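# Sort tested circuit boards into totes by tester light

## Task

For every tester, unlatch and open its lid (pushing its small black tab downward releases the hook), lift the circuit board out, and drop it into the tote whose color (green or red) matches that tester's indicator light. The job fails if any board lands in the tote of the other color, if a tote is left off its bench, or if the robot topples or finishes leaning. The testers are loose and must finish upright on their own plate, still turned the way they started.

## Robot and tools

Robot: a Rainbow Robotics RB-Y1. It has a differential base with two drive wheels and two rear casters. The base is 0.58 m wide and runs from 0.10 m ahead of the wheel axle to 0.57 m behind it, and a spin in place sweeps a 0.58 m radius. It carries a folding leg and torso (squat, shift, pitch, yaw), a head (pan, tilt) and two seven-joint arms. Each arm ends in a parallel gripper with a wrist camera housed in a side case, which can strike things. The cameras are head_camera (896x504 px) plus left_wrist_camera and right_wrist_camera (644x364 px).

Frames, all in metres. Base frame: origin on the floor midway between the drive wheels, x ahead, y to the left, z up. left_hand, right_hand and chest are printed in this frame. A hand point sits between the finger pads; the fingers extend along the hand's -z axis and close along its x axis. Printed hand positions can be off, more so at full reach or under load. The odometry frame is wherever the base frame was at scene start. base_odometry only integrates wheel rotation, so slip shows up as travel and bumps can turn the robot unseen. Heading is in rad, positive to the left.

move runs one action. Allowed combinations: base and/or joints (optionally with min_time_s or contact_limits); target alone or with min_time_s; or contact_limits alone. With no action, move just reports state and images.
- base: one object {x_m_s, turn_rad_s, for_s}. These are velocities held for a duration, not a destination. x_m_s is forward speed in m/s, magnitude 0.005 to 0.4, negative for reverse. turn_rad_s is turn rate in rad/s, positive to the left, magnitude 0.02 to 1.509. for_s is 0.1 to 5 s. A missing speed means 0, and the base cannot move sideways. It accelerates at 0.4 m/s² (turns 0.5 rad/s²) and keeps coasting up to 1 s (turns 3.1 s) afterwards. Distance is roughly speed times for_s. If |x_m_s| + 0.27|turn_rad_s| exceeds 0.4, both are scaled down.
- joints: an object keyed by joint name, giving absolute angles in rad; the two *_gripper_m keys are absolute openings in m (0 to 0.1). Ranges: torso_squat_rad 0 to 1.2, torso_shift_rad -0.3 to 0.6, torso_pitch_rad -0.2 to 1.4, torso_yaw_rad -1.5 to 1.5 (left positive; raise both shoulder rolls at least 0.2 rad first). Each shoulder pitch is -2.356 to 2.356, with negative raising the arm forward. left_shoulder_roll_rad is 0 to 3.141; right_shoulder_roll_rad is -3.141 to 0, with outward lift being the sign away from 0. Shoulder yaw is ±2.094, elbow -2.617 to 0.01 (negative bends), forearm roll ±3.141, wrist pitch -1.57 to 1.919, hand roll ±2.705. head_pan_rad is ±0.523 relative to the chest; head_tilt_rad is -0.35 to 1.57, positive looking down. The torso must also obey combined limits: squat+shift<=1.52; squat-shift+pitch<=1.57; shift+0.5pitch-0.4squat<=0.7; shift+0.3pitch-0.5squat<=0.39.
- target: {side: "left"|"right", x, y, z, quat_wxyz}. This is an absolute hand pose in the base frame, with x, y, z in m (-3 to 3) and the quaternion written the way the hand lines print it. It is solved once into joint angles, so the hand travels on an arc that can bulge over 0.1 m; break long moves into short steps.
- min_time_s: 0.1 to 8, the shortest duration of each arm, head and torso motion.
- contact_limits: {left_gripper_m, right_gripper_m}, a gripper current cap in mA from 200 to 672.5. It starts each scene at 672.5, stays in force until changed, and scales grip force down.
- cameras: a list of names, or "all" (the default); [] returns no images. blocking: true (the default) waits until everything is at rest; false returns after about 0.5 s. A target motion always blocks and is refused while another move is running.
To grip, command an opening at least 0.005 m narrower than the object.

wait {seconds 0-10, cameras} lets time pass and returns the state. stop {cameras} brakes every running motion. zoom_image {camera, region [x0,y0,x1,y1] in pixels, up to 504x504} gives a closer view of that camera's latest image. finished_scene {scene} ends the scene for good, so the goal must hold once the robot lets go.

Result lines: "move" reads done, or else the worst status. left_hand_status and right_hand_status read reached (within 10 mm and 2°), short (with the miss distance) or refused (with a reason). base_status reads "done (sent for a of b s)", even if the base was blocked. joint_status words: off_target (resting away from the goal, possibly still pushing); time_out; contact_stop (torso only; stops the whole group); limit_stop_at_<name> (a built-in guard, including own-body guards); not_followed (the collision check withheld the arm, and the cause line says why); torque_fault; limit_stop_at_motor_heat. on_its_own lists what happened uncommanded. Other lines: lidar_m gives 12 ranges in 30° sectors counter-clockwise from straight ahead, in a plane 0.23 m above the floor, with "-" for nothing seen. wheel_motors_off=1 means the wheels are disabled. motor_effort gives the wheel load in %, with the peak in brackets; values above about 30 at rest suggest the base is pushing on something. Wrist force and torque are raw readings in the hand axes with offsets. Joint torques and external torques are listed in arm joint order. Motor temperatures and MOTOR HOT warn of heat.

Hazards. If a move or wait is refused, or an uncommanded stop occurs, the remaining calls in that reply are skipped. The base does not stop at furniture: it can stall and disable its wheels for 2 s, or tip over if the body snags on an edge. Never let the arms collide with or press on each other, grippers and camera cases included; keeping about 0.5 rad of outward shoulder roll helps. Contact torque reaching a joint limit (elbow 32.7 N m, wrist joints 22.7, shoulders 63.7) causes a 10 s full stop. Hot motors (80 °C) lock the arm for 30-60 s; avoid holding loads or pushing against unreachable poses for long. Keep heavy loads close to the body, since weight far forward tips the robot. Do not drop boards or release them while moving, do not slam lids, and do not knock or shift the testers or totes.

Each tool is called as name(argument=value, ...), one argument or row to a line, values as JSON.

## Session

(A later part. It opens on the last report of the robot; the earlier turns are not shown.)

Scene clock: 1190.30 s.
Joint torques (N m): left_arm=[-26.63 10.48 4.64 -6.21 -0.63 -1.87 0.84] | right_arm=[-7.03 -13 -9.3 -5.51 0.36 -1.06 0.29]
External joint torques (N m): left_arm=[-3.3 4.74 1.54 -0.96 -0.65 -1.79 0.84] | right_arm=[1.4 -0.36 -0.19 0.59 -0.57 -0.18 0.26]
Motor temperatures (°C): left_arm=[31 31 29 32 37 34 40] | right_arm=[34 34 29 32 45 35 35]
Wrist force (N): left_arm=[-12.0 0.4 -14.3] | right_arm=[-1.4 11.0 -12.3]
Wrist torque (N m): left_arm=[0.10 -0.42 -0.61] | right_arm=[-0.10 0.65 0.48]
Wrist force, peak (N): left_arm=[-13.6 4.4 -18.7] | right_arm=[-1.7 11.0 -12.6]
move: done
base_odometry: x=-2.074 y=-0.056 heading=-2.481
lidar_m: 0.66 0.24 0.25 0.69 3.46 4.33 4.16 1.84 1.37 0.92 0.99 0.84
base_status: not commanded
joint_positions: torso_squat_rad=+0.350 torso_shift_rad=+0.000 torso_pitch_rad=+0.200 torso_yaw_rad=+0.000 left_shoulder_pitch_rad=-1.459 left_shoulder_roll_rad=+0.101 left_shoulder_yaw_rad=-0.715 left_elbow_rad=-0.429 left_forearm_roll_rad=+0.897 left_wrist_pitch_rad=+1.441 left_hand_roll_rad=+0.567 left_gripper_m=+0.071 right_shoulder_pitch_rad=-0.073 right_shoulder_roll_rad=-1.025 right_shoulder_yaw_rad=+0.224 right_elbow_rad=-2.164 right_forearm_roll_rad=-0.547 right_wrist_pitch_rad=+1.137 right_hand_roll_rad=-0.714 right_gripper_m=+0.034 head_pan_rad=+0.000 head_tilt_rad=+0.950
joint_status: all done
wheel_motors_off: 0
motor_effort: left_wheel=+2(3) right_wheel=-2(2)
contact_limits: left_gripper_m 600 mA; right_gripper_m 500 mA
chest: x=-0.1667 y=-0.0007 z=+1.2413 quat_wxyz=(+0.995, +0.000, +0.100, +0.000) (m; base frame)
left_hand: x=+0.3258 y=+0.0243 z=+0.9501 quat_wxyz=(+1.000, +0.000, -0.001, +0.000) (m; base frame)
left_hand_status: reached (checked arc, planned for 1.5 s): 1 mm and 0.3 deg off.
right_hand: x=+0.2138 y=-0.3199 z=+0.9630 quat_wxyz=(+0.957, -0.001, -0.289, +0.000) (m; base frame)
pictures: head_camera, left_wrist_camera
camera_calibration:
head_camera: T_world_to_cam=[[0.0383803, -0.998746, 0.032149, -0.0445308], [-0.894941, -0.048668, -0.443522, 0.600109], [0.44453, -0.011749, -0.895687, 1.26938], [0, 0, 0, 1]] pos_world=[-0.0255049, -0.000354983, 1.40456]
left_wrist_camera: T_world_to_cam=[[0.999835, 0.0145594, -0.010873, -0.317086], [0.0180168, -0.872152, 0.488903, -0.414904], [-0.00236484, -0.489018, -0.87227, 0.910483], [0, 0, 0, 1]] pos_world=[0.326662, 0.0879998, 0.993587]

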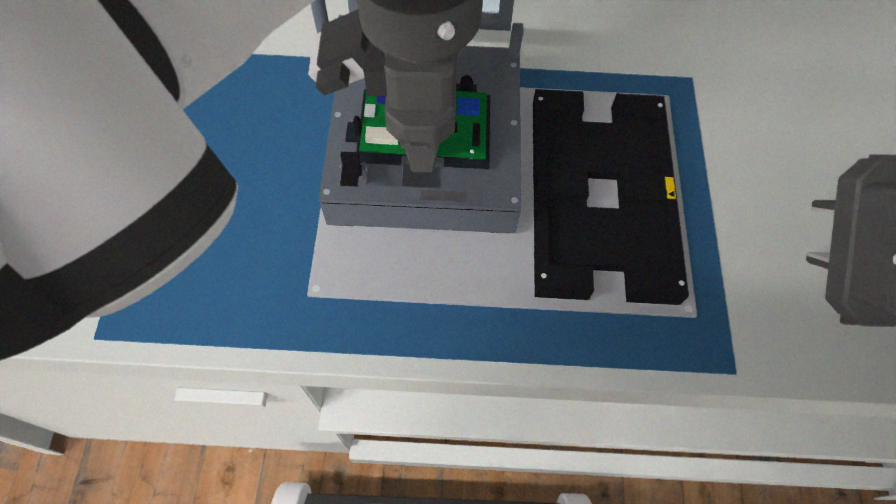

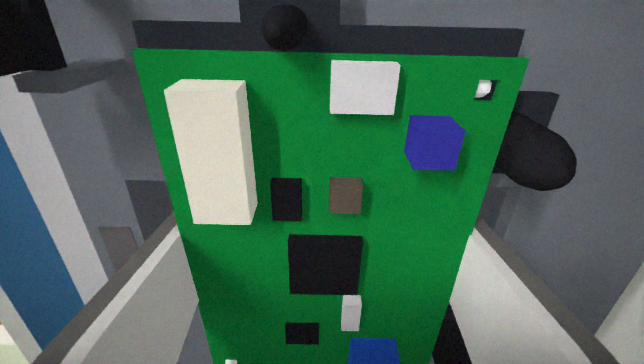

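Lifting cleanly, level. Continue.

move(
  target={"side":"left","x":0.3264,"y":0.0246,"z":0.96,"quat_wxyz":[1,-0.001,-0.003,0]},
  min_time_s=1.5,
  cameras=["left_wrist_camera"],
)

move(
  target={"side":"left","x":0.326,"y":0.026,"z":0.99,"quat_wxyz":[1,0,0,0]},
  min_time_s=2,
  cameras=["head_camera"],
)

move(
  target={"side":"left","x":0.322,"y":0.035,"z":1.05,"quat_wxyz":[1,0,0,0]},
  min_time_s=2,
  cameras=["head_camera"],
)

move(
  target={"side":"left","x":0.24,"y":0.25,"z":1.06,"quat_wxyz":[1,0,0,0]},
  min_time_s=3,
  cameras=["left_wrist_camera","head_camera"],
)

Scene clock: 1212.50 s.
Joint torques (N m): left_arm=[-24.66 12.36 4.88 -5.27 -1.35 -0.93 0.72] | right_arm=[-7.19 -12.89 -9.38 -5.5 0.42 -1.1 0.29]
External joint torques (N m): left_arm=[-1.28 6.59 1.41 0.02 -1.36 -0.85 0.72] | right_arm=[1.25 -0.25 -0.26 0.6 -0.5 -0.22 0.26]
Motor temperatures (°C): left_arm=[31 31 29 32 37 34 40] | right_arm=[34 34 29 32 45 35 35]
Wrist force (N): left_arm=[-10.2 -4.5 -16.1] | right_arm=[-1.5 10.9 -12.1]
Wrist torque (N m): left_arm=[0.06 -0.44 -0.38] | right_arm=[-0.10 0.63 0.49]
Wrist force, peak (N): left_arm=[-13.5 4.2 -14.3] | right_arm=[-1.5 10.9 -12.8]
move: done
base_odometry: x=-2.074 y=-0.056 heading=-2.481
lidar_m: 0.67 0.25 0.24 0.69 3.47 4.32 4.16 1.83 1.39 0.92 0.98 0.84
base_status: not commanded
joint_positions: torso_squat_rad=+0.350 torso_shift_rad=+0.000 torso_pitch_rad=+0.200 torso_yaw_rad=+0.000 left_shoulder_pitch_rad=-1.455 left_shoulder_roll_rad=+0.121 left_shoulder_yaw_rad=-0.714 left_elbow_rad=-0.483 left_forearm_roll_rad=+0.899 left_wrist_pitch_rad=+1.477 left_hand_roll_rad=+0.589 left_gripper_m=+0.071 right_shoulder_pitch_rad=-0.073 right_shoulder_roll_rad=-1.025 right_shoulder_yaw_rad=+0.224 right_elbow_rad=-2.164 right_forearm_roll_rad=-0.547 right_wrist_pitch_rad=+1.137 right_hand_roll_rad=-0.714 right_gripper_m=+0.034 head_pan_rad=+0.000 head_tilt_rad=+0.950
joint_status: all done
wheel_motors_off: 0
motor_effort: left_wheel=+2(4) right_wheel=-1(2)
contact_limits: left_gripper_m 600 mA; right_gripper_m 500 mA
chest: x=-0.1667 y=-0.0007 z=+1.2413 quat_wxyz=(+0.995, +0.000, +0.100, +0.000) (m; base frame)
left_hand: x=+0.3259 y=+0.0239 z=+0.9592 quat_wxyz=(+1.000, +0.000, +0.000, -0.001) (m; base frame)
left_hand_status: reached (checked arc, planned for 1.5 s): 1 mm and 0.4 deg off.
right_hand: x=+0.2138 y=-0.3199 z=+0.9630 quat_wxyz=(+0.957, -0.001, -0.289, +0.000) (m; base frame)
pictures: left_wrist_camera
camera_calibration:
left_wrist_camera: T_world_to_cam=[[0.999825, 0.0136505, -0.0127767, -0.315227], [0.0181505, -0.872637, 0.488032, -0.418902], [-0.00448754, -0.488179, -0.872732, 0.919332], [0, 0, 0, 1]] pos_world=[0.326901, 0.0875521, 1.00274]

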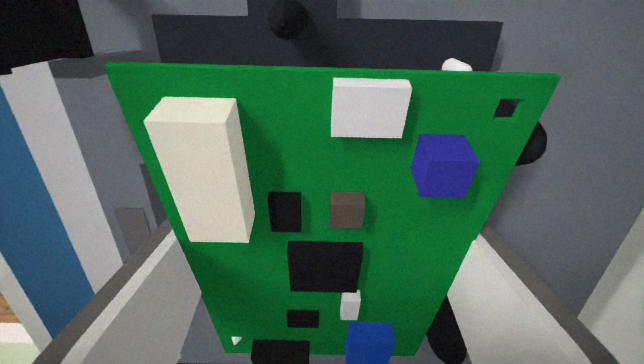

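Scene clock: 1214.83 s.
Joint torques (N m): left_arm=[-21.46 7.13 5.97 -5.65 0.44 0.25 0.41] | right_arm=[-7.05 -12.95 -9.41 -5.32 0.51 -1.01 0.34]
External joint torques (N m): left_arm=[2.06 1.14 1.49 -0.29 0.42 0.31 0.41] | right_arm=[1.38 -0.31 -0.29 0.78 -0.41 -0.12 0.3]
Motor temperatures (°C): left_arm=[31 31 29 32 37 34 40] | right_arm=[34 34 29 32 45 35 35]
Wrist force (N): left_arm=[-2.0 0.3 -9.8] | right_arm=[-1.6 11.0 -12.4]
Wrist torque (N m): left_arm=[-0.07 -0.45 -0.20] | right_arm=[-0.11 0.62 0.51]
Wrist force, peak (N): left_arm=[-8.4 -13.1 -18.4] | right_arm=[-1.5 10.9 -12.6]
move: done
base_odometry: x=-2.074 y=-0.056 heading=-2.481
lidar_m: 0.67 0.26 0.24 0.70 3.45 4.32 4.16 1.83 1.37 0.93 0.98 0.84
base_status: not commanded
joint_positions: torso_squat_rad=+0.350 torso_shift_rad=+0.000 torso_pitch_rad=+0.200 torso_yaw_rad=+0.000 left_shoulder_pitch_rad=-1.455 left_shoulder_roll_rad=+0.183 left_shoulder_yaw_rad=-0.703 left_elbow_rad=-0.631 left_forearm_roll_rad=+0.913 left_wrist_pitch_rad=+1.584 left_hand_roll_rad=+0.647 left_gripper_m=+0.071 right_shoulder_pitch_rad=-0.073 right_shoulder_roll_rad=-1.025 right_shoulder_yaw_rad=+0.224 right_elbow_rad=-2.164 right_forearm_roll_rad=-0.547 right_wrist_pitch_rad=+1.137 right_hand_roll_rad=-0.714 right_gripper_m=+0.034 head_pan_rad=+0.000 head_tilt_rad=+0.950
joint_status: all done
wheel_motors_off: 0
motor_effort: left_wheel=+2(3) right_wheel=-1(2)
contact_limits: left_gripper_m 600 mA; right_gripper_m 500 mA
chest: x=-0.1666 y=-0.0008 z=+1.2413 quat_wxyz=(+0.995, +0.000, +0.100, +0.000) (m; base frame)
left_hand: x=+0.3259 y=+0.0260 z=+0.9900 quat_wxyz=(+1.000, +0.001, +0.002, +0.000) (m; base frame)
left_hand_status: reached (checked arc, planned for 2.0 s): 0 mm and 0.3 deg off.
right_hand: x=+0.2138 y=-0.3200 z=+0.9629 quat_wxyz=(+0.957, -0.001, -0.289, +0.000) (m; base frame)
pictures: head_camera
camera_calibration:
head_camera: T_world_to_cam=[[0.0383081, -0.99875, 0.0321116, -0.0445443], [-0.894984, -0.0485856, -0.443444, 0.600071], [0.44445, -0.0117519, -0.895727, 1.26937], [0, 0, 0, 1]] pos_world=[-0.0254122, -0.000416247, 1.40454]

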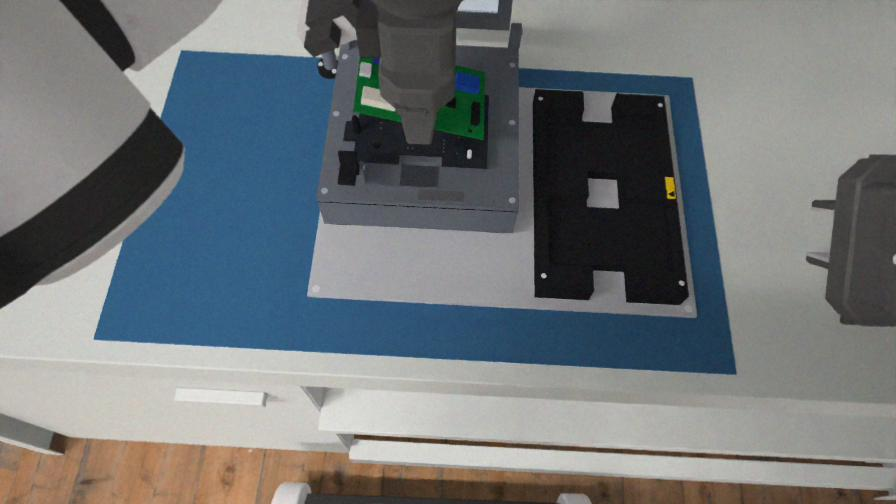

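Scene clock: 1217.17 s.
Joint torques (N m): left_arm=[-23.11 7.63 6.9 -5.41 0.38 0.31 0.54] | right_arm=[-7.14 -13.1 -9.2 -5.41 0.39 -1.09 0.29]
External joint torques (N m): left_arm=[0.46 1.12 1.12 -0.22 0.36 0.36 0.54] | right_arm=[1.29 -0.46 -0.09 0.69 -0.54 -0.2 0.26]
Motor temperatures (°C): left_arm=[31 31 29 32 37 34 40] | right_arm=[34 34 29 32 45 35 35]
Wrist force (N): left_arm=[-1.9 0.2 -9.7] | right_arm=[-1.3 10.7 -12.2]
Wrist torque (N m): left_arm=[-0.07 -0.43 -0.20] | right_arm=[-0.06 0.66 0.50]
Wrist force, peak (N): left_arm=[-1.9 0.3 -10.2] | right_arm=[-1.1 11.3 -12.4]
move: done
base_odometry: x=-2.074 y=-0.056 heading=-2.481
lidar_m: 0.66 0.25 0.24 0.70 3.45 4.32 4.16 1.83 1.38 0.93 0.98 0.84
base_status: not commanded
joint_positions: torso_squat_rad=+0.350 torso_shift_rad=+0.000 torso_pitch_rad=+0.200 torso_yaw_rad=+0.000 left_shoulder_pitch_rad=-1.477 left_shoulder_roll_rad=+0.283 left_shoulder_yaw_rad=-0.663 left_elbow_rad=-0.845 left_forearm_roll_rad=+0.956 left_wrist_pitch_rad=+1.762 left_hand_roll_rad=+0.726 left_gripper_m=+0.071 right_shoulder_pitch_rad=-0.073 right_shoulder_roll_rad=-1.025 right_shoulder_yaw_rad=+0.224 right_elbow_rad=-2.164 right_forearm_roll_rad=-0.547 right_wrist_pitch_rad=+1.137 right_hand_roll_rad=-0.714 right_gripper_m=+0.034 head_pan_rad=+0.000 head_tilt_rad=+0.950
joint_status: all done
wheel_motors_off: 0
motor_effort: left_wheel=+2(4) right_wheel=-1(2)
contact_limits: left_gripper_m 600 mA; right_gripper_m 500 mA
chest: x=-0.1666 y=-0.0008 z=+1.2413 quat_wxyz=(+0.995, +0.000, +0.100, +0.000) (m; base frame)
left_hand: x=+0.3218 y=+0.0355 z=+1.0497 quat_wxyz=(+1.000, +0.003, +0.004, -0.001) (m; base frame)
left_hand_status: reached (checked arc, planned for 2.0 s): 1 mm and 0.6 deg off.
right_hand: x=+0.2138 y=-0.3200 z=+0.9629 quat_wxyz=(+0.957, -0.001, -0.289, +0.000) (m; base frame)
pictures: head_camera
camera_calibration:
head_camera: T_world_to_cam=[[0.0383113, -0.99875, 0.0321111, -0.044543], [-0.894984, -0.0485882, -0.443444, 0.600072], [0.44445, -0.01175, -0.895727, 1.26937], [0, 0, 0, 1]] pos_world=[-0.0254122, -0.000415723, 1.40454]

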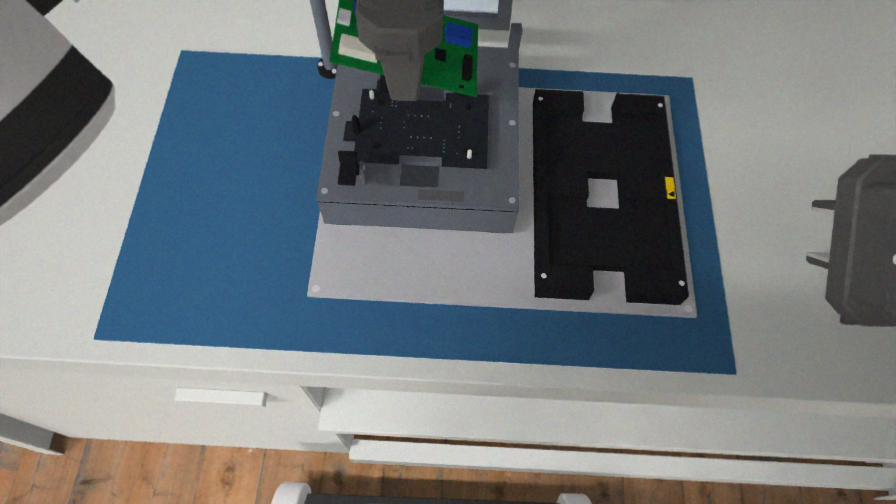

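Scene clock: 1220.50 s.
Joint torques (N m): left_arm=[-15.53 11.09 10.99 -2.95 0.31 0.22 0.46] | right_arm=[-7.09 -12.73 -9.27 -5.37 0.43 -1 0.28]
External joint torques (N m): left_arm=[1.92 0.6 1.25 -0.31 0.28 0.27 0.46] | right_arm=[1.34 -0.09 -0.16 0.72 -0.49 -0.12 0.25]
Motor temperatures (°C): left_arm=[31 31 29 32 37 34 40] | right_arm=[34 34 29 32 45 35 35]
Wrist force (N): left_arm=[-2.1 0.3 -9.9] | right_arm=[-1.5 11.1 -12.2]
Wrist torque (N m): left_arm=[-0.05 -0.47 -0.20] | right_arm=[-0.12 0.63 0.49]
Wrist force, peak (N): left_arm=[-1.8 0.3 -10.2] | right_arm=[-1.3 11.1 -12.4]
move: done
base_odometry: x=-2.074 y=-0.056 heading=-2.481
lidar_m: 0.66 0.25 0.24 0.69 3.46 4.33 4.17 1.82 1.38 0.92 0.98 0.85
base_status: not commanded
joint_positions: torso_squat_rad=+0.350 torso_shift_rad=+0.000 torso_pitch_rad=+0.200 torso_yaw_rad=+0.000 left_shoulder_pitch_rad=-1.004 left_shoulder_roll_rad=+1.034 left_shoulder_yaw_rad=-0.591 left_elbow_rad=-1.723 left_forearm_roll_rad=+1.291 left_wrist_pitch_rad=+1.800 left_hand_roll_rad=+0.778 left_gripper_m=+0.071 right_shoulder_pitch_rad=-0.073 right_shoulder_roll_rad=-1.025 right_shoulder_yaw_rad=+0.224 right_elbow_rad=-2.164 right_forearm_roll_rad=-0.547 right_wrist_pitch_rad=+1.137 right_hand_roll_rad=-0.714 right_gripper_m=+0.034 head_pan_rad=+0.000 head_tilt_rad=+0.950
joint_status: all done
wheel_motors_off: 0
motor_effort: left_wheel=+2(4) right_wheel=+1(2)
contact_limits: left_gripper_m 600 mA; right_gripper_m 500 mA
chest: x=-0.1666 y=-0.0008 z=+1.2413 quat_wxyz=(+0.995, +0.000, +0.100, +0.000) (m; base frame)
left_hand: x=+0.2399 y=+0.2497 z=+1.0603 quat_wxyz=(+1.000, +0.002, +0.002, -0.001) (m; base frame)
left_hand_status: reached (checked arc, planned for 3.0 s): 0 mm and 0.4 deg off.
right_hand: x=+0.2138 y=-0.3200 z=+0.9629 quat_wxyz=(+0.957, -0.001, -0.289, +0.000) (m; base frame)
pictures: head_camera, left_wrist_camera
camera_calibration:
head_camera: T_world_to_cam=[[0.0383261, -0.998749, 0.0321095, -0.0445372], [-0.894983, -0.0486007, -0.443444, 0.600072], [0.44445, -0.011742, -0.895727, 1.26937], [0, 0, 0, 1]] pos_world=[-0.0254121, -0.000412561, 1.40454]
left_wrist_camera: T_world_to_cam=[[0.999759, 0.0138244, -0.0170663, -0.226528], [0.0203674, -0.874335, 0.484894, -0.266427], [-0.00821826, -0.485125, -0.874406, 1.11929], [0, 0, 0, 1]] pos_world=[0.241098, 0.31318, 1.10404]

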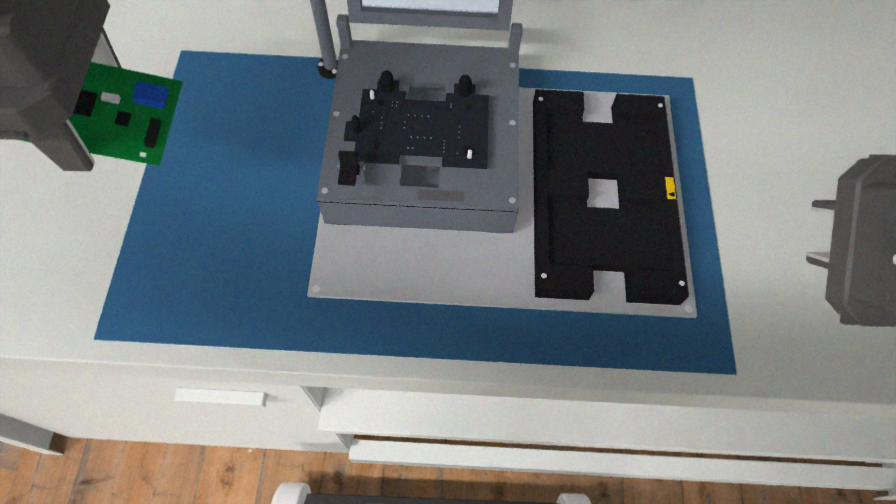

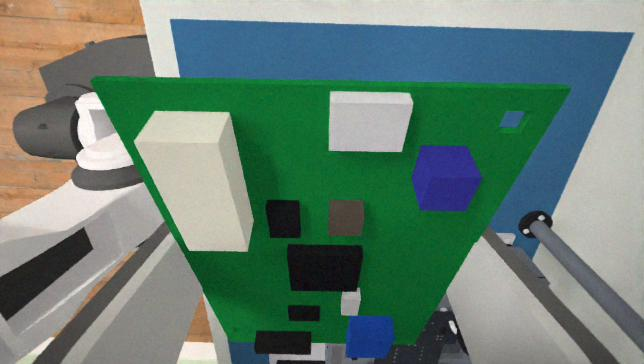

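move(
  base={"x_m_s":-0.16,"for_s":5},
  joints={"torso_pitch_rad":0},
  cameras=["head_camera"],
)

move(
  base={"x_m_s":-0.05,"for_s":0.8},
  joints={"head_tilt_rad":0.6},
  cameras=["head_camera"],
)

Scene clock: 1232.60 s.
Joint torques (N m): left_arm=[-17.23 9.8 10.65 -1.74 0.07 -0.13 0.43] | right_arm=[-10.15 -12.83 -10.02 -4.69 0.62 -1.17 0.28]
External joint torques (N m): left_arm=[1.38 0.17 0.74 -0.09 0.32 0.2 0.44] | right_arm=[1.35 -0.05 -0.19 0.83 -0.47 -0.04 0.24]
Motor temperatures (°C): left_arm=[31 31 29 32 37 34 40] | right_arm=[34 34 29 32 45 35 35]
Wrist force (N): left_arm=[-3.6 0.2 -9.4] | right_arm=[-2.3 10.8 -11.0]
Wrist torque (N m): left_arm=[-0.06 -0.53 -0.21] | right_arm=[-0.08 0.60 0.48]
Wrist force, peak (N): left_arm=[-3.4 0.4 -10.0] | right_arm=[-1.3 10.9 -13.0]
move: done
base_odometry: x=-1.442 y=+0.435 heading=-2.481
lidar_m: 0.98 1.01 1.55 3.32 3.50 3.44 3.36 1.79 1.35 1.30 1.30 1.29
base_status: done (sent for 5 of 5 s)
joint_positions: torso_squat_rad=+0.350 torso_shift_rad=+0.000 torso_pitch_rad=+0.000 torso_yaw_rad=+0.000 left_shoulder_pitch_rad=-1.004 left_shoulder_roll_rad=+1.034 left_shoulder_yaw_rad=-0.591 left_elbow_rad=-1.723 left_forearm_roll_rad=+1.291 left_wrist_pitch_rad=+1.800 left_hand_roll_rad=+0.778 left_gripper_m=+0.071 right_shoulder_pitch_rad=-0.072 right_shoulder_roll_rad=-1.025 right_shoulder_yaw_rad=+0.224 right_elbow_rad=-2.164 right_forearm_roll_rad=-0.547 right_wrist_pitch_rad=+1.137 right_hand_roll_rad=-0.714 right_gripper_m=+0.034 head_pan_rad=+0.000 head_tilt_rad=+0.950
joint_status: all done
wheel_motors_off: 0
motor_effort: left_wheel=+7(25) right_wheel=-4(23)
contact_limits: left_gripper_m 600 mA; right_gripper_m 500 mA
chest: x=-0.2280 y=-0.0007 z=+1.2475 quat_wxyz=(+1.000, +0.000, +0.000, +0.000) (m; base frame)
left_hand: x=+0.2063 y=+0.2497 z=+1.1508 quat_wxyz=(+0.995, +0.002, -0.097, -0.001) (m; base frame)
right_hand: x=+0.2001 y=-0.3200 z=+1.0502 quat_wxyz=(+0.924, -0.001, -0.383, -0.001) (m; base frame)
pictures: head_camera
camera_calibration:
head_camera: T_world_to_cam=[[0.0310624, -0.998753, 0.0390885, -0.0527287], [-0.789089, -0.0485077, -0.612361, 0.782716], [0.613493, -0.0118229, -0.789611, 1.20836], [0, 0, 0, 1]] pos_world=[-0.122051, -0.000408816, 1.4355]

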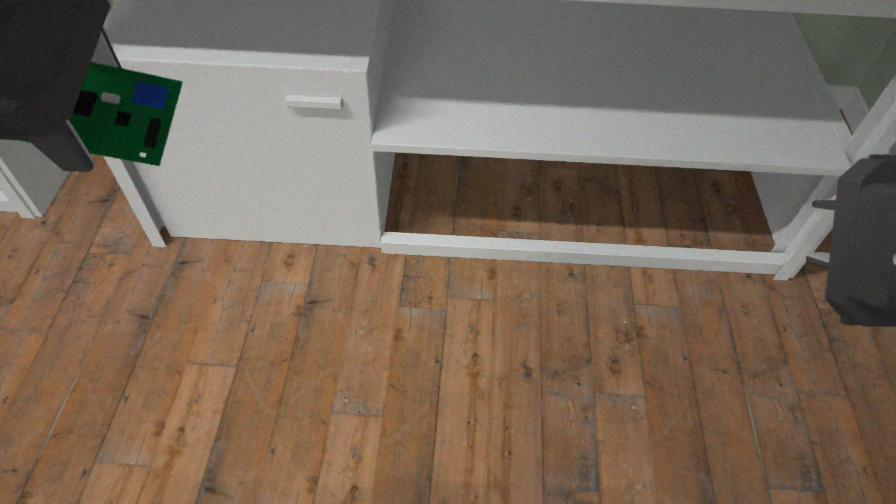

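Scene clock: 1234.33 s.
Joint torques (N m): left_arm=[-17.29 9.83 10.63 -1.65 -0.01 -0.09 0.43] | right_arm=[-10.1 -12.84 -9.83 -4.83 0.62 -1.24 0.25]
External joint torques (N m): left_arm=[1.32 0.2 0.72 0 0.23 0.24 0.44] | right_arm=[1.4 -0.06 0 0.69 -0.48 -0.12 0.21]
Motor temperatures (°C): left_arm=[31 31 29 32 37 34 40] | right_arm=[34 34 29 32 45 35 35]
Wrist force (N): left_arm=[-3.3 0.0 -9.6] | right_arm=[-2.3 10.8 -11.4]
Wrist torque (N m): left_arm=[-0.05 -0.51 -0.19] | right_arm=[-0.08 0.58 0.49]
Wrist force, peak (N): left_arm=[-3.2 0.1 -10.0] | right_arm=[-1.9 11.1 -12.0]
move: done
base_odometry: x=-1.411 y=+0.459 heading=-2.480
lidar_m: 1.02 1.05 1.58 3.33 3.50 3.41 3.32 1.78 1.34 1.30 1.37 1.32
base_status: done (sent for 0.8 of 0.8 s)
joint_positions: torso_squat_rad=+0.350 torso_shift_rad=+0.000 torso_pitch_rad=+0.000 torso_yaw_rad=+0.000 left_shoulder_pitch_rad=-1.004 left_shoulder_roll_rad=+1.034 left_shoulder_yaw_rad=-0.591 left_elbow_rad=-1.723 left_forearm_roll_rad=+1.291 left_wrist_pitch_rad=+1.800 left_hand_roll_rad=+0.778 left_gripper_m=+0.071 right_shoulder_pitch_rad=-0.072 right_shoulder_roll_rad=-1.025 right_shoulder_yaw_rad=+0.224 right_elbow_rad=-2.164 right_forearm_roll_rad=-0.547 right_wrist_pitch_rad=+1.137 right_hand_roll_rad=-0.714 right_gripper_m=+0.034 head_pan_rad=+0.000 head_tilt_rad=+0.600
joint_status: all done
wheel_motors_off: 0
motor_effort: left_wheel=+5(17) right_wheel=-5(24)
contact_limits: left_gripper_m 600 mA; right_gripper_m 500 mA
chest: x=-0.2280 y=-0.0007 z=+1.2475 quat_wxyz=(+1.000, +0.000, +0.000, +0.000) (m; base frame)
left_hand: x=+0.2064 y=+0.2497 z=+1.1508 quat_wxyz=(+0.995, +0.002, -0.097, -0.001) (m; base frame)
right_hand: x=+0.2001 y=-0.3200 z=+1.0502 quat_wxyz=(+0.924, -0.001, -0.383, -0.001) (m; base frame)
pictures: head_camera
camera_calibration:
head_camera: T_world_to_cam=[[0.0154636, -0.99876, 0.0473272, -0.0678606], [-0.531348, -0.0483046, -0.845776, 1.17372], [0.847013, -0.0120685, -0.531436, 0.882737], [0, 0, 0, 1]] pos_world=[-0.122989, -0.000427248, 1.46503]

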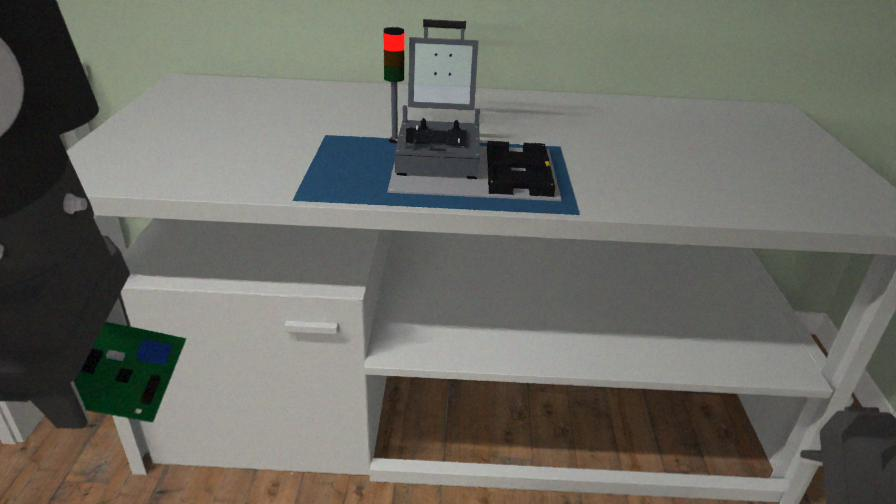

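move(
  base={"turn_rad_s":0.55,"for_s":4.067},
  cameras=["head_camera"],
)

Scene clock: 1243.60 s.
Joint torques (N m): left_arm=[-17.39 9.77 10.51 -1.69 -0.08 -0.12 0.4] | right_arm=[-10 -12.9 -9.67 -4.57 0.71 -1.2 0.31]
External joint torques (N m): left_arm=[1.22 0.14 0.61 -0.05 0.17 0.21 0.41] | right_arm=[1.5 -0.12 0.16 0.95 -0.39 -0.08 0.27]
Motor temperatures (°C): left_arm=[31 31 29 32 37 34 40] | right_arm=[34 34 29 32 45 35 35]
Wrist force (N): left_arm=[-3.4 0.2 -9.8] | right_arm=[-2.2 10.9 -11.1]
Wrist torque (N m): left_arm=[-0.07 -0.52 -0.20] | right_arm=[-0.09 0.60 0.48]
Wrist force, peak (N): left_arm=[-3.6 0.0 -10.0] | right_arm=[-2.3 11.4 -11.6]
move: done
base_odometry: x=-1.411 y=+0.459 heading=-0.244
lidar_m: 3.69 3.40 3.02 1.59 1.30 1.29 1.33 1.60 1.04 1.11 2.58 3.33
base_status: done (sent for 4.07 of 4.07 s)
joint_positions: torso_squat_rad=+0.350 torso_shift_rad=+0.000 torso_pitch_rad=+0.000 torso_yaw_rad=+0.000 left_shoulder_pitch_rad=-1.004 left_shoulder_roll_rad=+1.034 left_shoulder_yaw_rad=-0.591 left_elbow_rad=-1.723 left_forearm_roll_rad=+1.291 left_wrist_pitch_rad=+1.800 left_hand_roll_rad=+0.778 left_gripper_m=+0.071 right_shoulder_pitch_rad=-0.072 right_shoulder_roll_rad=-1.025 right_shoulder_yaw_rad=+0.224 right_elbow_rad=-2.164 right_forearm_roll_rad=-0.547 right_wrist_pitch_rad=+1.137 right_hand_roll_rad=-0.714 right_gripper_m=+0.034 head_pan_rad=+0.000 head_tilt_rad=+0.600
joint_status: not commanded
wheel_motors_off: 0
motor_effort: left_wheel=+1(30) right_wheel=+3(27)
contact_limits: left_gripper_m 600 mA; right_gripper_m 500 mA
chest: x=-0.2280 y=-0.0007 z=+1.2475 quat_wxyz=(+1.000, +0.000, +0.000, +0.000) (m; base frame)
left_hand: x=+0.2063 y=+0.2497 z=+1.1508 quat_wxyz=(+0.995, +0.002, -0.097, -0.001) (m; base frame)
right_hand: x=+0.2001 y=-0.3200 z=+1.0502 quat_wxyz=(+0.924, -0.001, -0.383, -0.001) (m; base frame)
pictures: head_camera
camera_calibration:
head_camera: T_world_to_cam=[[0.0154846, -0.998759, 0.0473351, -0.0678633], [-0.531344, -0.0483225, -0.845777, 1.17372], [0.847014, -0.0120547, -0.531433, 0.882736], [0, 0, 0, 1]] pos_world=[-0.122992, -0.000421035, 1.46503]

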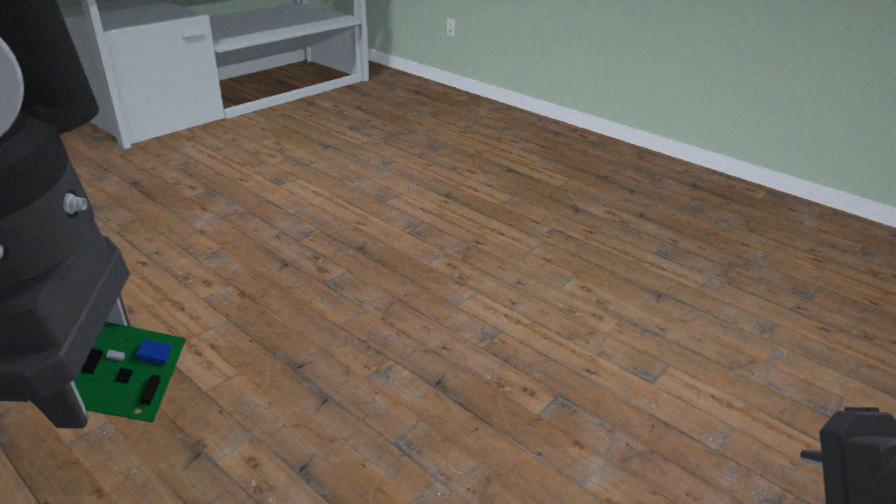

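move(
  base={"x_m_s":0.32,"for_s":5},
  cameras=[],
)

move(
  base={"x_m_s":0.32,"for_s":4.9},
  cameras=[],
)

move(
  base={"turn_rad_s":0.4,"for_s":2.16},
  cameras=["head_camera"],
)

Scene clock: 1254.93 s.
Joint torques (N m): left_arm=[-17.26 9.65 10.56 -1.66 -0.01 -0.12 0.46] | right_arm=[-10.38 -12.76 -10.05 -4.66 0.59 -1.19 0.26]
External joint torques (N m): left_arm=[1.34 0.02 0.65 -0.02 0.24 0.21 0.47] | right_arm=[1.12 0.02 -0.22 0.86 -0.5 -0.06 0.22]
Motor temperatures (°C): left_arm=[30 31 29 32 37 34 40] | right_arm=[34 34 29 32 45 35 35]
Wrist force (N): left_arm=[-3.8 0.2 -9.5] | right_arm=[-2.7 11.1 -11.3]
Wrist torque (N m): left_arm=[-0.06 -0.58 -0.22] | right_arm=[-0.12 0.55 0.47]
Wrist force, peak (N): left_arm=[-3.6 0.3 -10.0] | right_arm=[-2.2 11.0 -11.9]
move: done
base_odometry: x=+0.142 y=+0.074 heading=-0.243
lidar_m: 2.34 2.31 2.28 2.74 2.53 2.52 2.79 2.02 2.05 2.38 2.12 2.11
base_status: done (sent for 5 of 5 s)
joint_positions: torso_squat_rad=+0.350 torso_shift_rad=+0.000 torso_pitch_rad=+0.000 torso_yaw_rad=+0.000 left_shoulder_pitch_rad=-1.004 left_shoulder_roll_rad=+1.034 left_shoulder_yaw_rad=-0.591 left_elbow_rad=-1.723 left_forearm_roll_rad=+1.291 left_wrist_pitch_rad=+1.800 left_hand_roll_rad=+0.778 left_gripper_m=+0.071 right_shoulder_pitch_rad=-0.072 right_shoulder_roll_rad=-1.025 right_shoulder_yaw_rad=+0.224 right_elbow_rad=-2.164 right_forearm_roll_rad=-0.547 right_wrist_pitch_rad=+1.137 right_hand_roll_rad=-0.714 right_gripper_m=+0.034 head_pan_rad=+0.000 head_tilt_rad=+0.600
joint_status: not commanded
wheel_motors_off: 0
motor_effort: left_wheel=+1(30) right_wheel=-4(30)
contact_limits: left_gripper_m 600 mA; right_gripper_m 500 mA
chest: x=-0.2280 y=-0.0007 z=+1.2475 quat_wxyz=(+1.000, +0.000, +0.000, +0.000) (m; base frame)
left_hand: x=+0.2063 y=+0.2497 z=+1.1508 quat_wxyz=(+0.995, +0.002, -0.097, -0.001) (m; base frame)
right_hand: x=+0.2001 y=-0.3200 z=+1.0502 quat_wxyz=(+0.924, -0.001, -0.383, -0.001) (m; base frame)
pictures: none
No camera images: "cameras" was empty.

Scene clock: 1261.20 s.
Joint torques (N m): left_arm=[-17.38 9.71 10.66 -1.68 0 -0.16 0.49] | right_arm=[-10.18 -12.85 -9.81 -4.82 0.65 -1.28 0.26]
External joint torques (N m): left_arm=[1.23 0.08 0.75 -0.03 0.24 0.17 0.5] | right_arm=[1.32 -0.06 0.03 0.7 -0.44 -0.15 0.22]
Motor temperatures (°C): left_arm=[30 31 29 32 37 34 40] | right_arm=[34 34 29 32 45 35 35]
Wrist force (N): left_arm=[-3.5 0.2 -9.6] | right_arm=[-2.4 11.0 -11.2]
Wrist torque (N m): left_arm=[-0.05 -0.54 -0.22] | right_arm=[-0.09 0.58 0.48]
Wrist force, peak (N): left_arm=[-3.3 0.0 -10.1] | right_arm=[-2.3 11.1 -11.8]
move: done
base_odometry: x=+1.664 y=-0.303 heading=-0.243
lidar_m: 1.00 1.35 1.41 1.43 2.99 3.69 3.73 3.29 2.17 1.13 0.92 0.91
base_status: done (sent for 4.9 of 4.9 s)
joint_positions: torso_squat_rad=+0.350 torso_shift_rad=+0.000 torso_pitch_rad=+0.000 torso_yaw_rad=+0.000 left_shoulder_pitch_rad=-1.004 left_shoulder_roll_rad=+1.034 left_shoulder_yaw_rad=-0.591 left_elbow_rad=-1.723 left_forearm_roll_rad=+1.291 left_wrist_pitch_rad=+1.800 left_hand_roll_rad=+0.778 left_gripper_m=+0.071 right_shoulder_pitch_rad=-0.072 right_shoulder_roll_rad=-1.025 right_shoulder_yaw_rad=+0.224 right_elbow_rad=-2.164 right_forearm_roll_rad=-0.547 right_wrist_pitch_rad=+1.137 right_hand_roll_rad=-0.714 right_gripper_m=+0.034 head_pan_rad=+0.000 head_tilt_rad=+0.600
joint_status: not commanded
wheel_motors_off: 0
motor_effort: left_wheel=+2(27) right_wheel=-5(17)
contact_limits: left_gripper_m 600 mA; right_gripper_m 500 mA
chest: x=-0.2280 y=-0.0007 z=+1.2475 quat_wxyz=(+1.000, +0.000, +0.000, +0.000) (m; base frame)
left_hand: x=+0.2063 y=+0.2497 z=+1.1508 quat_wxyz=(+0.995, +0.002, -0.097, -0.001) (m; base frame)
right_hand: x=+0.2001 y=-0.3200 z=+1.0502 quat_wxyz=(+0.924, -0.001, -0.383, -0.001) (m; base frame)
pictures: none
No camera images: "cameras" was empty.

Scene clock: 1264.47 s.
Joint torques (N m): left_arm=[-17.22 9.94 10.56 -1.72 -0.08 -0.15 0.42] | right_arm=[-10.12 -12.71 -9.64 -4.77 0.61 -1.2 0.29]
External joint torques (N m): left_arm=[1.39 0.31 0.65 -0.08 0.17 0.18 0.44] | right_arm=[1.38 0.07 0.19 0.75 -0.48 -0.07 0.25]
Motor temperatures (°C): left_arm=[30 31 29 32 37 34 40] | right_arm=[34 34 29 32 45 35 35]
Wrist force (N): left_arm=[-3.3 0.3 -9.6] | right_arm=[-2.3 10.8 -11.3]
Wrist torque (N m): left_arm=[-0.07 -0.52 -0.22] | right_arm=[-0.08 0.59 0.49]
Wrist force, peak (N): left_arm=[-3.1 0.2 -10.0] | right_arm=[-2.4 11.0 -11.8]
move: done
base_odometry: x=+1.664 y=-0.303 heading=+0.624
lidar_m: 1.94 1.42 2.00 3.68 3.86 3.28 3.09 1.32 0.95 0.92 0.95 1.28
base_status: done (sent for 2.17 of 2.17 s)
joint_positions: torso_squat_rad=+0.350 torso_shift_rad=+0.000 torso_pitch_rad=+0.000 torso_yaw_rad=+0.000 left_shoulder_pitch_rad=-1.004 left_shoulder_roll_rad=+1.034 left_shoulder_yaw_rad=-0.591 left_elbow_rad=-1.723 left_forearm_roll_rad=+1.291 left_wrist_pitch_rad=+1.800 left_hand_roll_rad=+0.778 left_gripper_m=+0.071 right_shoulder_pitch_rad=-0.072 right_shoulder_roll_rad=-1.025 right_shoulder_yaw_rad=+0.224 right_elbow_rad=-2.164 right_forearm_roll_rad=-0.547 right_wrist_pitch_rad=+1.137 right_hand_roll_rad=-0.714 right_gripper_m=+0.034 head_pan_rad=+0.000 head_tilt_rad=+0.600
joint_status: not commanded
wheel_motors_off: 0
motor_effort: left_wheel=+1(28) right_wheel=+3(27)
contact_limits: left_gripper_m 600 mA; right_gripper_m 500 mA
chest: x=-0.2280 y=-0.0007 z=+1.2475 quat_wxyz=(+1.000, +0.000, +0.000, +0.000) (m; base frame)
left_hand: x=+0.2063 y=+0.2497 z=+1.1508 quat_wxyz=(+0.995, +0.002, -0.097, -0.001) (m; base frame)
right_hand: x=+0.2001 y=-0.3200 z=+1.0502 quat_wxyz=(+0.924, -0.001, -0.383, -0.001) (m; base frame)
pictures: head_camera
camera_calibration:
head_camera: T_world_to_cam=[[0.015488, -0.998759, 0.0473319, -0.0678638], [-0.531361, -0.0483214, -0.845766, 1.1737], [0.847004, -0.0120511, -0.53145, 0.882747], [0, 0, 0, 1]] pos_world=[-0.122978, -0.000426442, 1.46503]

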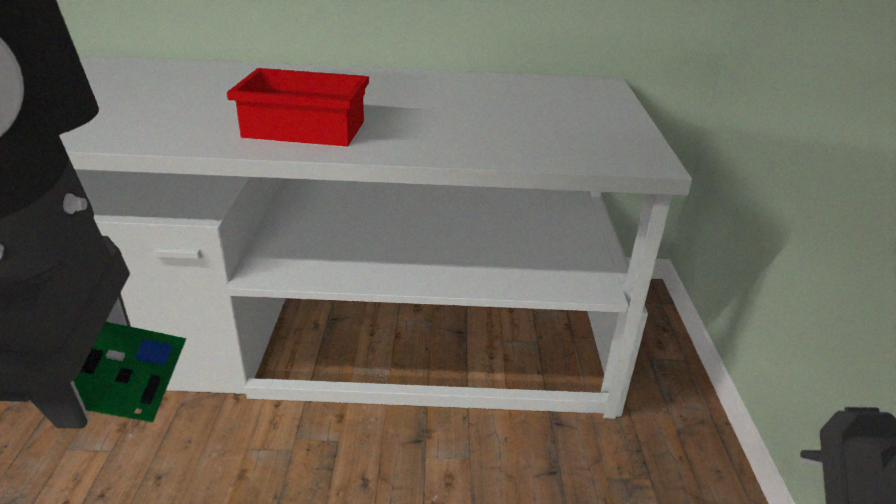

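move(
  base={"x_m_s":0.2,"for_s":4.5},
  joints={"head_tilt_rad":0.8},
  cameras=["head_camera"],
)

move(
  target={"side":"left","x":0.24,"y":0.28,"z":1.14,"quat_wxyz":[0.97,0,-0.24,0]},
  min_time_s=2,
  cameras=["head_camera"],
)

Scene clock: 1277.23 s.
Joint torques (N m): left_arm=[-17.33 9.7 10.39 -1.74 -0.03 -0.16 0.44] | right_arm=[-10.2 -13 -9.87 -4.86 0.66 -1.22 0.37]
External joint torques (N m): left_arm=[1.27 0.07 0.48 -0.09 0.21 0.17 0.45] | right_arm=[1.3 -0.22 -0.04 0.66 -0.43 -0.09 0.33]
Motor temperatures (°C): left_arm=[30 31 29 32 37 34 40] | right_arm=[34 34 29 32 45 35 35]
Wrist force (N): left_arm=[-3.5 0.2 -9.6] | right_arm=[-2.4 10.7 -11.4]
Wrist torque (N m): left_arm=[-0.07 -0.54 -0.21] | right_arm=[-0.09 0.59 0.47]
Wrist force, peak (N): left_arm=[-3.4 0.2 -10.0] | right_arm=[-2.4 11.1 -11.8]
move: done
base_odometry: x=+2.395 y=+0.222 heading=+0.624
lidar_m: 1.04 0.83 0.71 1.60 3.86 4.13 3.66 1.31 0.95 0.91 0.62 0.76
base_status: done (sent for 4.5 of 4.5 s)
joint_positions: torso_squat_rad=+0.350 torso_shift_rad=+0.000 torso_pitch_rad=+0.000 torso_yaw_rad=+0.000 left_shoulder_pitch_rad=-1.004 left_shoulder_roll_rad=+1.034 left_shoulder_yaw_rad=-0.591 left_elbow_rad=-1.723 left_forearm_roll_rad=+1.291 left_wrist_pitch_rad=+1.800 left_hand_roll_rad=+0.778 left_gripper_m=+0.071 right_shoulder_pitch_rad=-0.072 right_shoulder_roll_rad=-1.025 right_shoulder_yaw_rad=+0.224 right_elbow_rad=-2.164 right_forearm_roll_rad=-0.547 right_wrist_pitch_rad=+1.137 right_hand_roll_rad=-0.714 right_gripper_m=+0.034 head_pan_rad=+0.000 head_tilt_rad=+0.800
joint_status: all done
wheel_motors_off: 0
motor_effort: left_wheel=+1(27) right_wheel=-4(29)
contact_limits: left_gripper_m 600 mA; right_gripper_m 500 mA
chest: x=-0.2280 y=-0.0007 z=+1.2475 quat_wxyz=(+1.000, +0.000, +0.000, +0.000) (m; base frame)
left_hand: x=+0.2064 y=+0.2497 z=+1.1508 quat_wxyz=(+0.995, +0.002, -0.097, -0.001) (m; base frame)
right_hand: x=+0.2001 y=-0.3200 z=+1.0502 quat_wxyz=(+0.924, -0.001, -0.383, -0.001) (m; base frame)
pictures: head_camera
camera_calibration:
head_camera: T_world_to_cam=[[0.0247644, -0.998755, 0.0432942, -0.0601089], [-0.688792, -0.0484342, -0.723339, 0.964078], [0.724536, -0.0119077, -0.689134, 1.08574], [0, 0, 0, 1]] pos_world=[-0.121123, -0.000411083, 1.44818]

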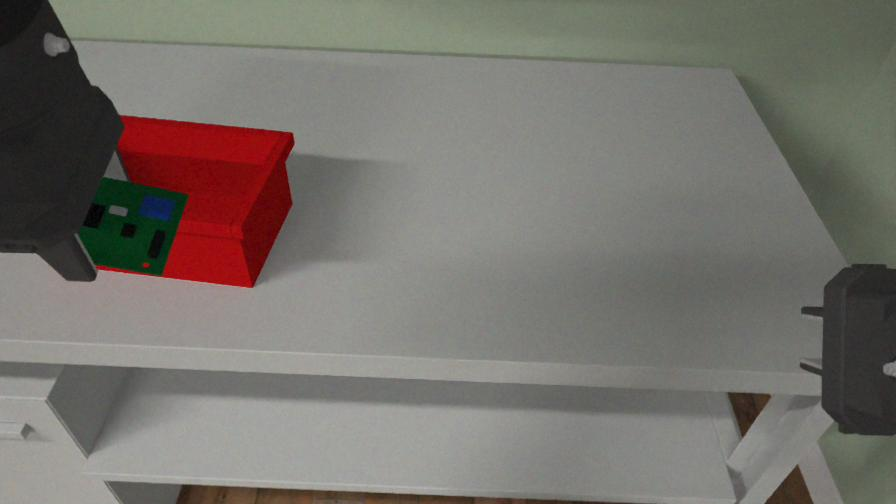

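Scene clock: 1279.57 s.
Joint torques (N m): left_arm=[-14.78 11.53 11.78 -2.32 -0.57 -1.01 -0.29] | right_arm=[-10.16 -12.76 -9.7 -4.79 0.66 -1.22 0.33]
External joint torques (N m): left_arm=[2.25 0.66 1.2 -0.57 0.04 -0.28 -0.26] | right_arm=[1.33 0.02 0.13 0.73 -0.43 -0.1 0.29]
Motor temperatures (°C): left_arm=[30 31 30 32 37 34 40] | right_arm=[34 34 29 32 45 35 35]
Wrist force (N): left_arm=[-5.3 0.7 -9.3] | right_arm=[-2.4 10.5 -11.7]
Wrist torque (N m): left_arm=[-0.14 -0.63 -0.17] | right_arm=[-0.03 0.60 0.49]
Wrist force, peak (N): left_arm=[-5.4 0.3 -9.3] | right_arm=[-2.2 11.0 -11.7]
move: done
base_odometry: x=+2.395 y=+0.222 heading=+0.624
lidar_m: 1.04 0.83 0.70 1.60 3.85 4.14 3.64 1.30 0.95 0.91 0.61 0.76
base_status: not commanded
joint_positions: torso_squat_rad=+0.350 torso_shift_rad=+0.000 torso_pitch_rad=+0.000 torso_yaw_rad=+0.000 left_shoulder_pitch_rad=-0.812 left_shoulder_roll_rad=+1.148 left_shoulder_yaw_rad=-0.541 left_elbow_rad=-1.871 left_forearm_roll_rad=+1.093 left_wrist_pitch_rad=+1.500 left_hand_roll_rad=+0.764 left_gripper_m=+0.071 right_shoulder_pitch_rad=-0.072 right_shoulder_roll_rad=-1.025 right_shoulder_yaw_rad=+0.224 right_elbow_rad=-2.164 right_forearm_roll_rad=-0.547 right_wrist_pitch_rad=+1.137 right_hand_roll_rad=-0.714 right_gripper_m=+0.034 head_pan_rad=+0.000 head_tilt_rad=+0.800
joint_status: all done
wheel_motors_off: 0
motor_effort: left_wheel=+2(3) right_wheel=-2(5)
contact_limits: left_gripper_m 600 mA; right_gripper_m 500 mA
chest: x=-0.2280 y=-0.0007 z=+1.2475 quat_wxyz=(+1.000, +0.000, +0.000, +0.000) (m; base frame)
left_hand: x=+0.2400 y=+0.2799 z=+1.1400 quat_wxyz=(+0.971, +0.000, -0.240, +0.000) (m; base frame)
left_hand_status: reached (checked arc, planned for 2.0 s): 0 mm and 0.0 deg off.
right_hand: x=+0.2001 y=-0.3200 z=+1.0502 quat_wxyz=(+0.924, -0.001, -0.383, -0.001) (m; base frame)
pictures: head_camera
camera_calibration:
head_camera: T_world_to_cam=[[0.0247637, -0.998755, 0.0432944, -0.0601091], [-0.688784, -0.048434, -0.723347, 0.964082], [0.724544, -0.0119077, -0.689126, 1.08574], [0, 0, 0, 1]] pos_world=[-0.121136, -0.000411167, 1.44818]

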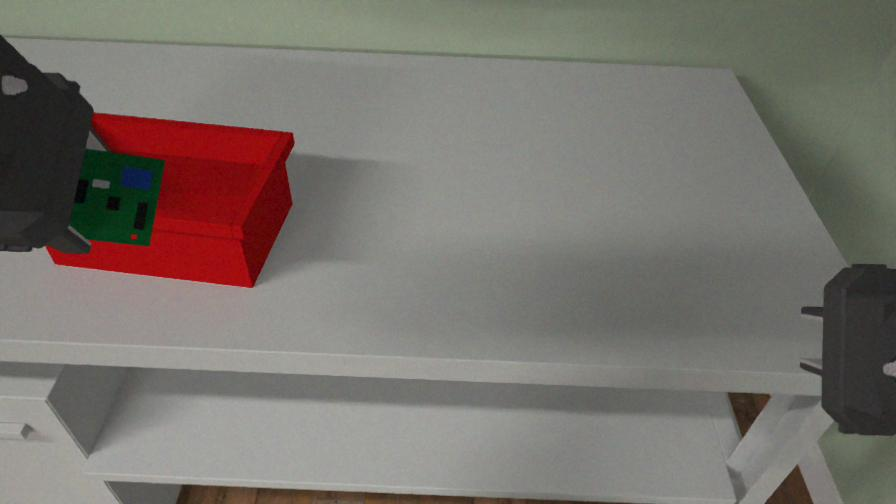

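move(
  target={"side":"left","x":0.22,"y":0.4,"z":1.25,"quat_wxyz":[0.97,0,-0.24,0]},
  min_time_s=2,
  cameras=[],
)

move(
  base={"x_m_s":0.14,"for_s":1.1},
  joints={"head_tilt_rad":0.95,"head_pan_rad":0.3,"torso_pitch_rad":0.2},
  cameras=["head_camera","left_wrist_camera"],
)

Scene clock: 1291.77 s.
Joint torques (N m): left_arm=[-15.01 13.94 11.41 0.8 0.04 -0.55 -0.23] | right_arm=[-10.08 -12.8 -9.76 -4.81 0.63 -1.21 0.33]
External joint torques (N m): left_arm=[-0.13 0.14 1.15 1.02 0.38 0.38 -0.21] | right_arm=[1.41 -0.02 0.07 0.71 -0.46 -0.09 0.29]
Motor temperatures (°C): left_arm=[30 31 30 32 37 34 40] | right_arm=[34 34 29 32 45 35 35]
Wrist force (N): left_arm=[-5.4 0.4 -8.7] | right_arm=[-2.0 10.9 -11.4]
Wrist torque (N m): left_arm=[-0.12 -0.60 -0.14] | right_arm=[-0.08 0.63 0.46]
Wrist force, peak (N): left_arm=[-5.4 0.3 -9.5] | right_arm=[-2.4 11.1 -11.6]
move: done
base_odometry: x=+2.395 y=+0.222 heading=+0.624
lidar_m: 1.04 0.83 0.70 1.60 3.85 4.13 3.65 1.31 0.95 0.91 0.62 0.77
base_status: not commanded
joint_positions: torso_squat_rad=+0.350 torso_shift_rad=+0.000 torso_pitch_rad=+0.000 torso_yaw_rad=+0.000 left_shoulder_pitch_rad=-0.815 left_shoulder_roll_rad=+1.448 left_shoulder_yaw_rad=-0.315 left_elbow_rad=-1.658 left_forearm_roll_rad=+1.426 left_wrist_pitch_rad=+1.561 left_hand_roll_rad=+0.395 left_gripper_m=+0.071 right_shoulder_pitch_rad=-0.072 right_shoulder_roll_rad=-1.025 right_shoulder_yaw_rad=+0.224 right_elbow_rad=-2.164 right_forearm_roll_rad=-0.547 right_wrist_pitch_rad=+1.137 right_hand_roll_rad=-0.714 right_gripper_m=+0.034 head_pan_rad=+0.000 head_tilt_rad=+0.800
joint_status: all done
wheel_motors_off: 0
motor_effort: left_wheel=+0(3) right_wheel=-4(5)
contact_limits: left_gripper_m 600 mA; right_gripper_m 500 mA
chest: x=-0.2280 y=-0.0007 z=+1.2475 quat_wxyz=(+1.000, +0.000, +0.000, +0.000) (m; base frame)
left_hand: x=+0.2200 y=+0.3999 z=+1.2498 quat_wxyz=(+0.971, +0.000, -0.240, +0.000) (m; base frame)
left_hand_status: reached (checked arc, planned for 2.0 s): 0 mm and 0.0 deg off.
right_hand: x=+0.2001 y=-0.3200 z=+1.0502 quat_wxyz=(+0.924, -0.001, -0.383, -0.001) (m; base frame)
pictures: none
No camera images: "cameras" was empty.

Scene clock: 1293.77 s.
Joint torques (N m): left_arm=[-13.79 14.55 10.99 0.21 0.14 -0.45 -0.22] | right_arm=[-7.48 -12.66 -9 -5.24 0.45 -0.96 0.34]
External joint torques (N m): left_arm=[0.37 -1.07 0.4 0.88 0.33 0.14 -0.2] | right_arm=[0.95 -0.02 0.12 0.86 -0.47 -0.07 0.3]
Motor temperatures (°C): left_arm=[30 31 30 32 37 34 40] | right_arm=[34 34 29 32 45 35 35]
Wrist force (N): left_arm=[-4.2 0.8 -9.3] | right_arm=[-1.2 11.0 -12.5]
Wrist torque (N m): left_arm=[-0.17 -0.53 -0.15] | right_arm=[-0.10 0.68 0.50]
Wrist force, peak (N): left_arm=[-3.9 0.6 -9.9] | right_arm=[-1.7 11.0 -12.7]
move: done
base_odometry: x=+2.520 y=+0.312 heading=+0.624
lidar_m: 0.89 0.83 0.63 0.94 3.86 4.28 3.64 1.31 0.95 0.91 0.53 0.77
base_status: done (sent for 1.1 of 1.1 s)
joint_positions: torso_squat_rad=+0.350 torso_shift_rad=+0.000 torso_pitch_rad=+0.200 torso_yaw_rad=+0.000 left_shoulder_pitch_rad=-0.815 left_shoulder_roll_rad=+1.448 left_shoulder_yaw_rad=-0.314 left_elbow_rad=-1.658 left_forearm_roll_rad=+1.426 left_wrist_pitch_rad=+1.561 left_hand_roll_rad=+0.395 left_gripper_m=+0.071 right_shoulder_pitch_rad=-0.072 right_shoulder_roll_rad=-1.025 right_shoulder_yaw_rad=+0.224 right_elbow_rad=-2.164 right_forearm_roll_rad=-0.547 right_wrist_pitch_rad=+1.137 right_hand_roll_rad=-0.714 right_gripper_m=+0.034 head_pan_rad=+0.300 head_tilt_rad=+0.950
joint_status: all done
wheel_motors_off: 0
motor_effort: left_wheel=+1(30) right_wheel=-4(21)
contact_limits: left_gripper_m 600 mA; right_gripper_m 500 mA
chest: x=-0.1666 y=-0.0007 z=+1.2413 quat_wxyz=(+0.995, +0.000, +0.100, +0.000) (m; base frame)
left_hand: x=+0.2729 y=+0.4000 z=+1.1548 quat_wxyz=(+0.990, +0.000, -0.142, +0.000) (m; base frame)
right_hand: x=+0.2139 y=-0.3199 z=+0.9629 quat_wxyz=(+0.957, -0.001, -0.289, +0.000) (m; base frame)
pictures: head_camera, left_wrist_camera
camera_calibration:
head_camera: T_world_to_cam=[[0.326232, -0.944928, -0.0261501, 0.0693381], [-0.846269, -0.279621, -0.453476, 0.619434], [0.42119, 0.170069, -0.890885, 1.26012], [0, 0, 0, 1]] pos_world=[-0.0291609, 0.0244202, 1.40533]
left_wrist_camera: T_world_to_cam=[[0.962807, 0.01554, 0.269744, -0.581803], [-0.118753, -0.872411, 0.474128, -0.131881], [0.242695, -0.488527, -0.838117, 1.16607], [0, 0, 0, 1]] pos_world=[0.261501, 0.463644, 1.19677]

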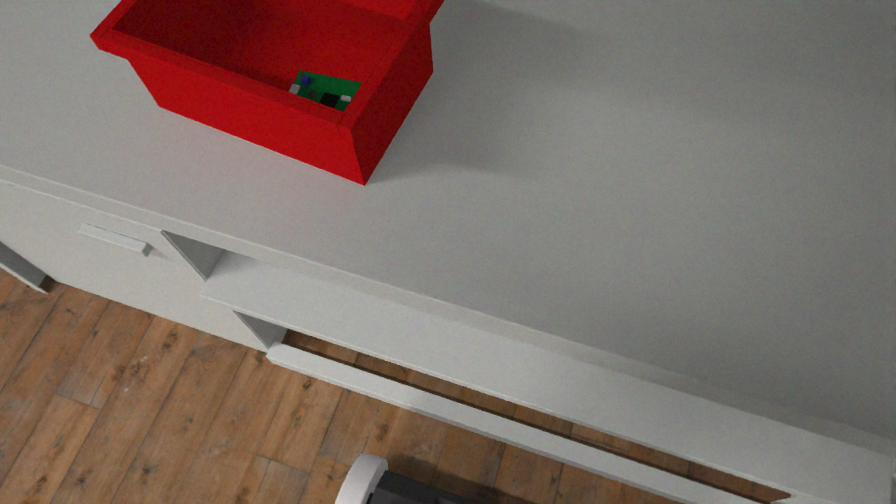

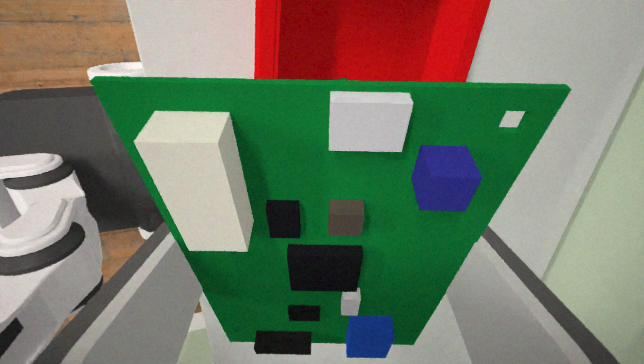

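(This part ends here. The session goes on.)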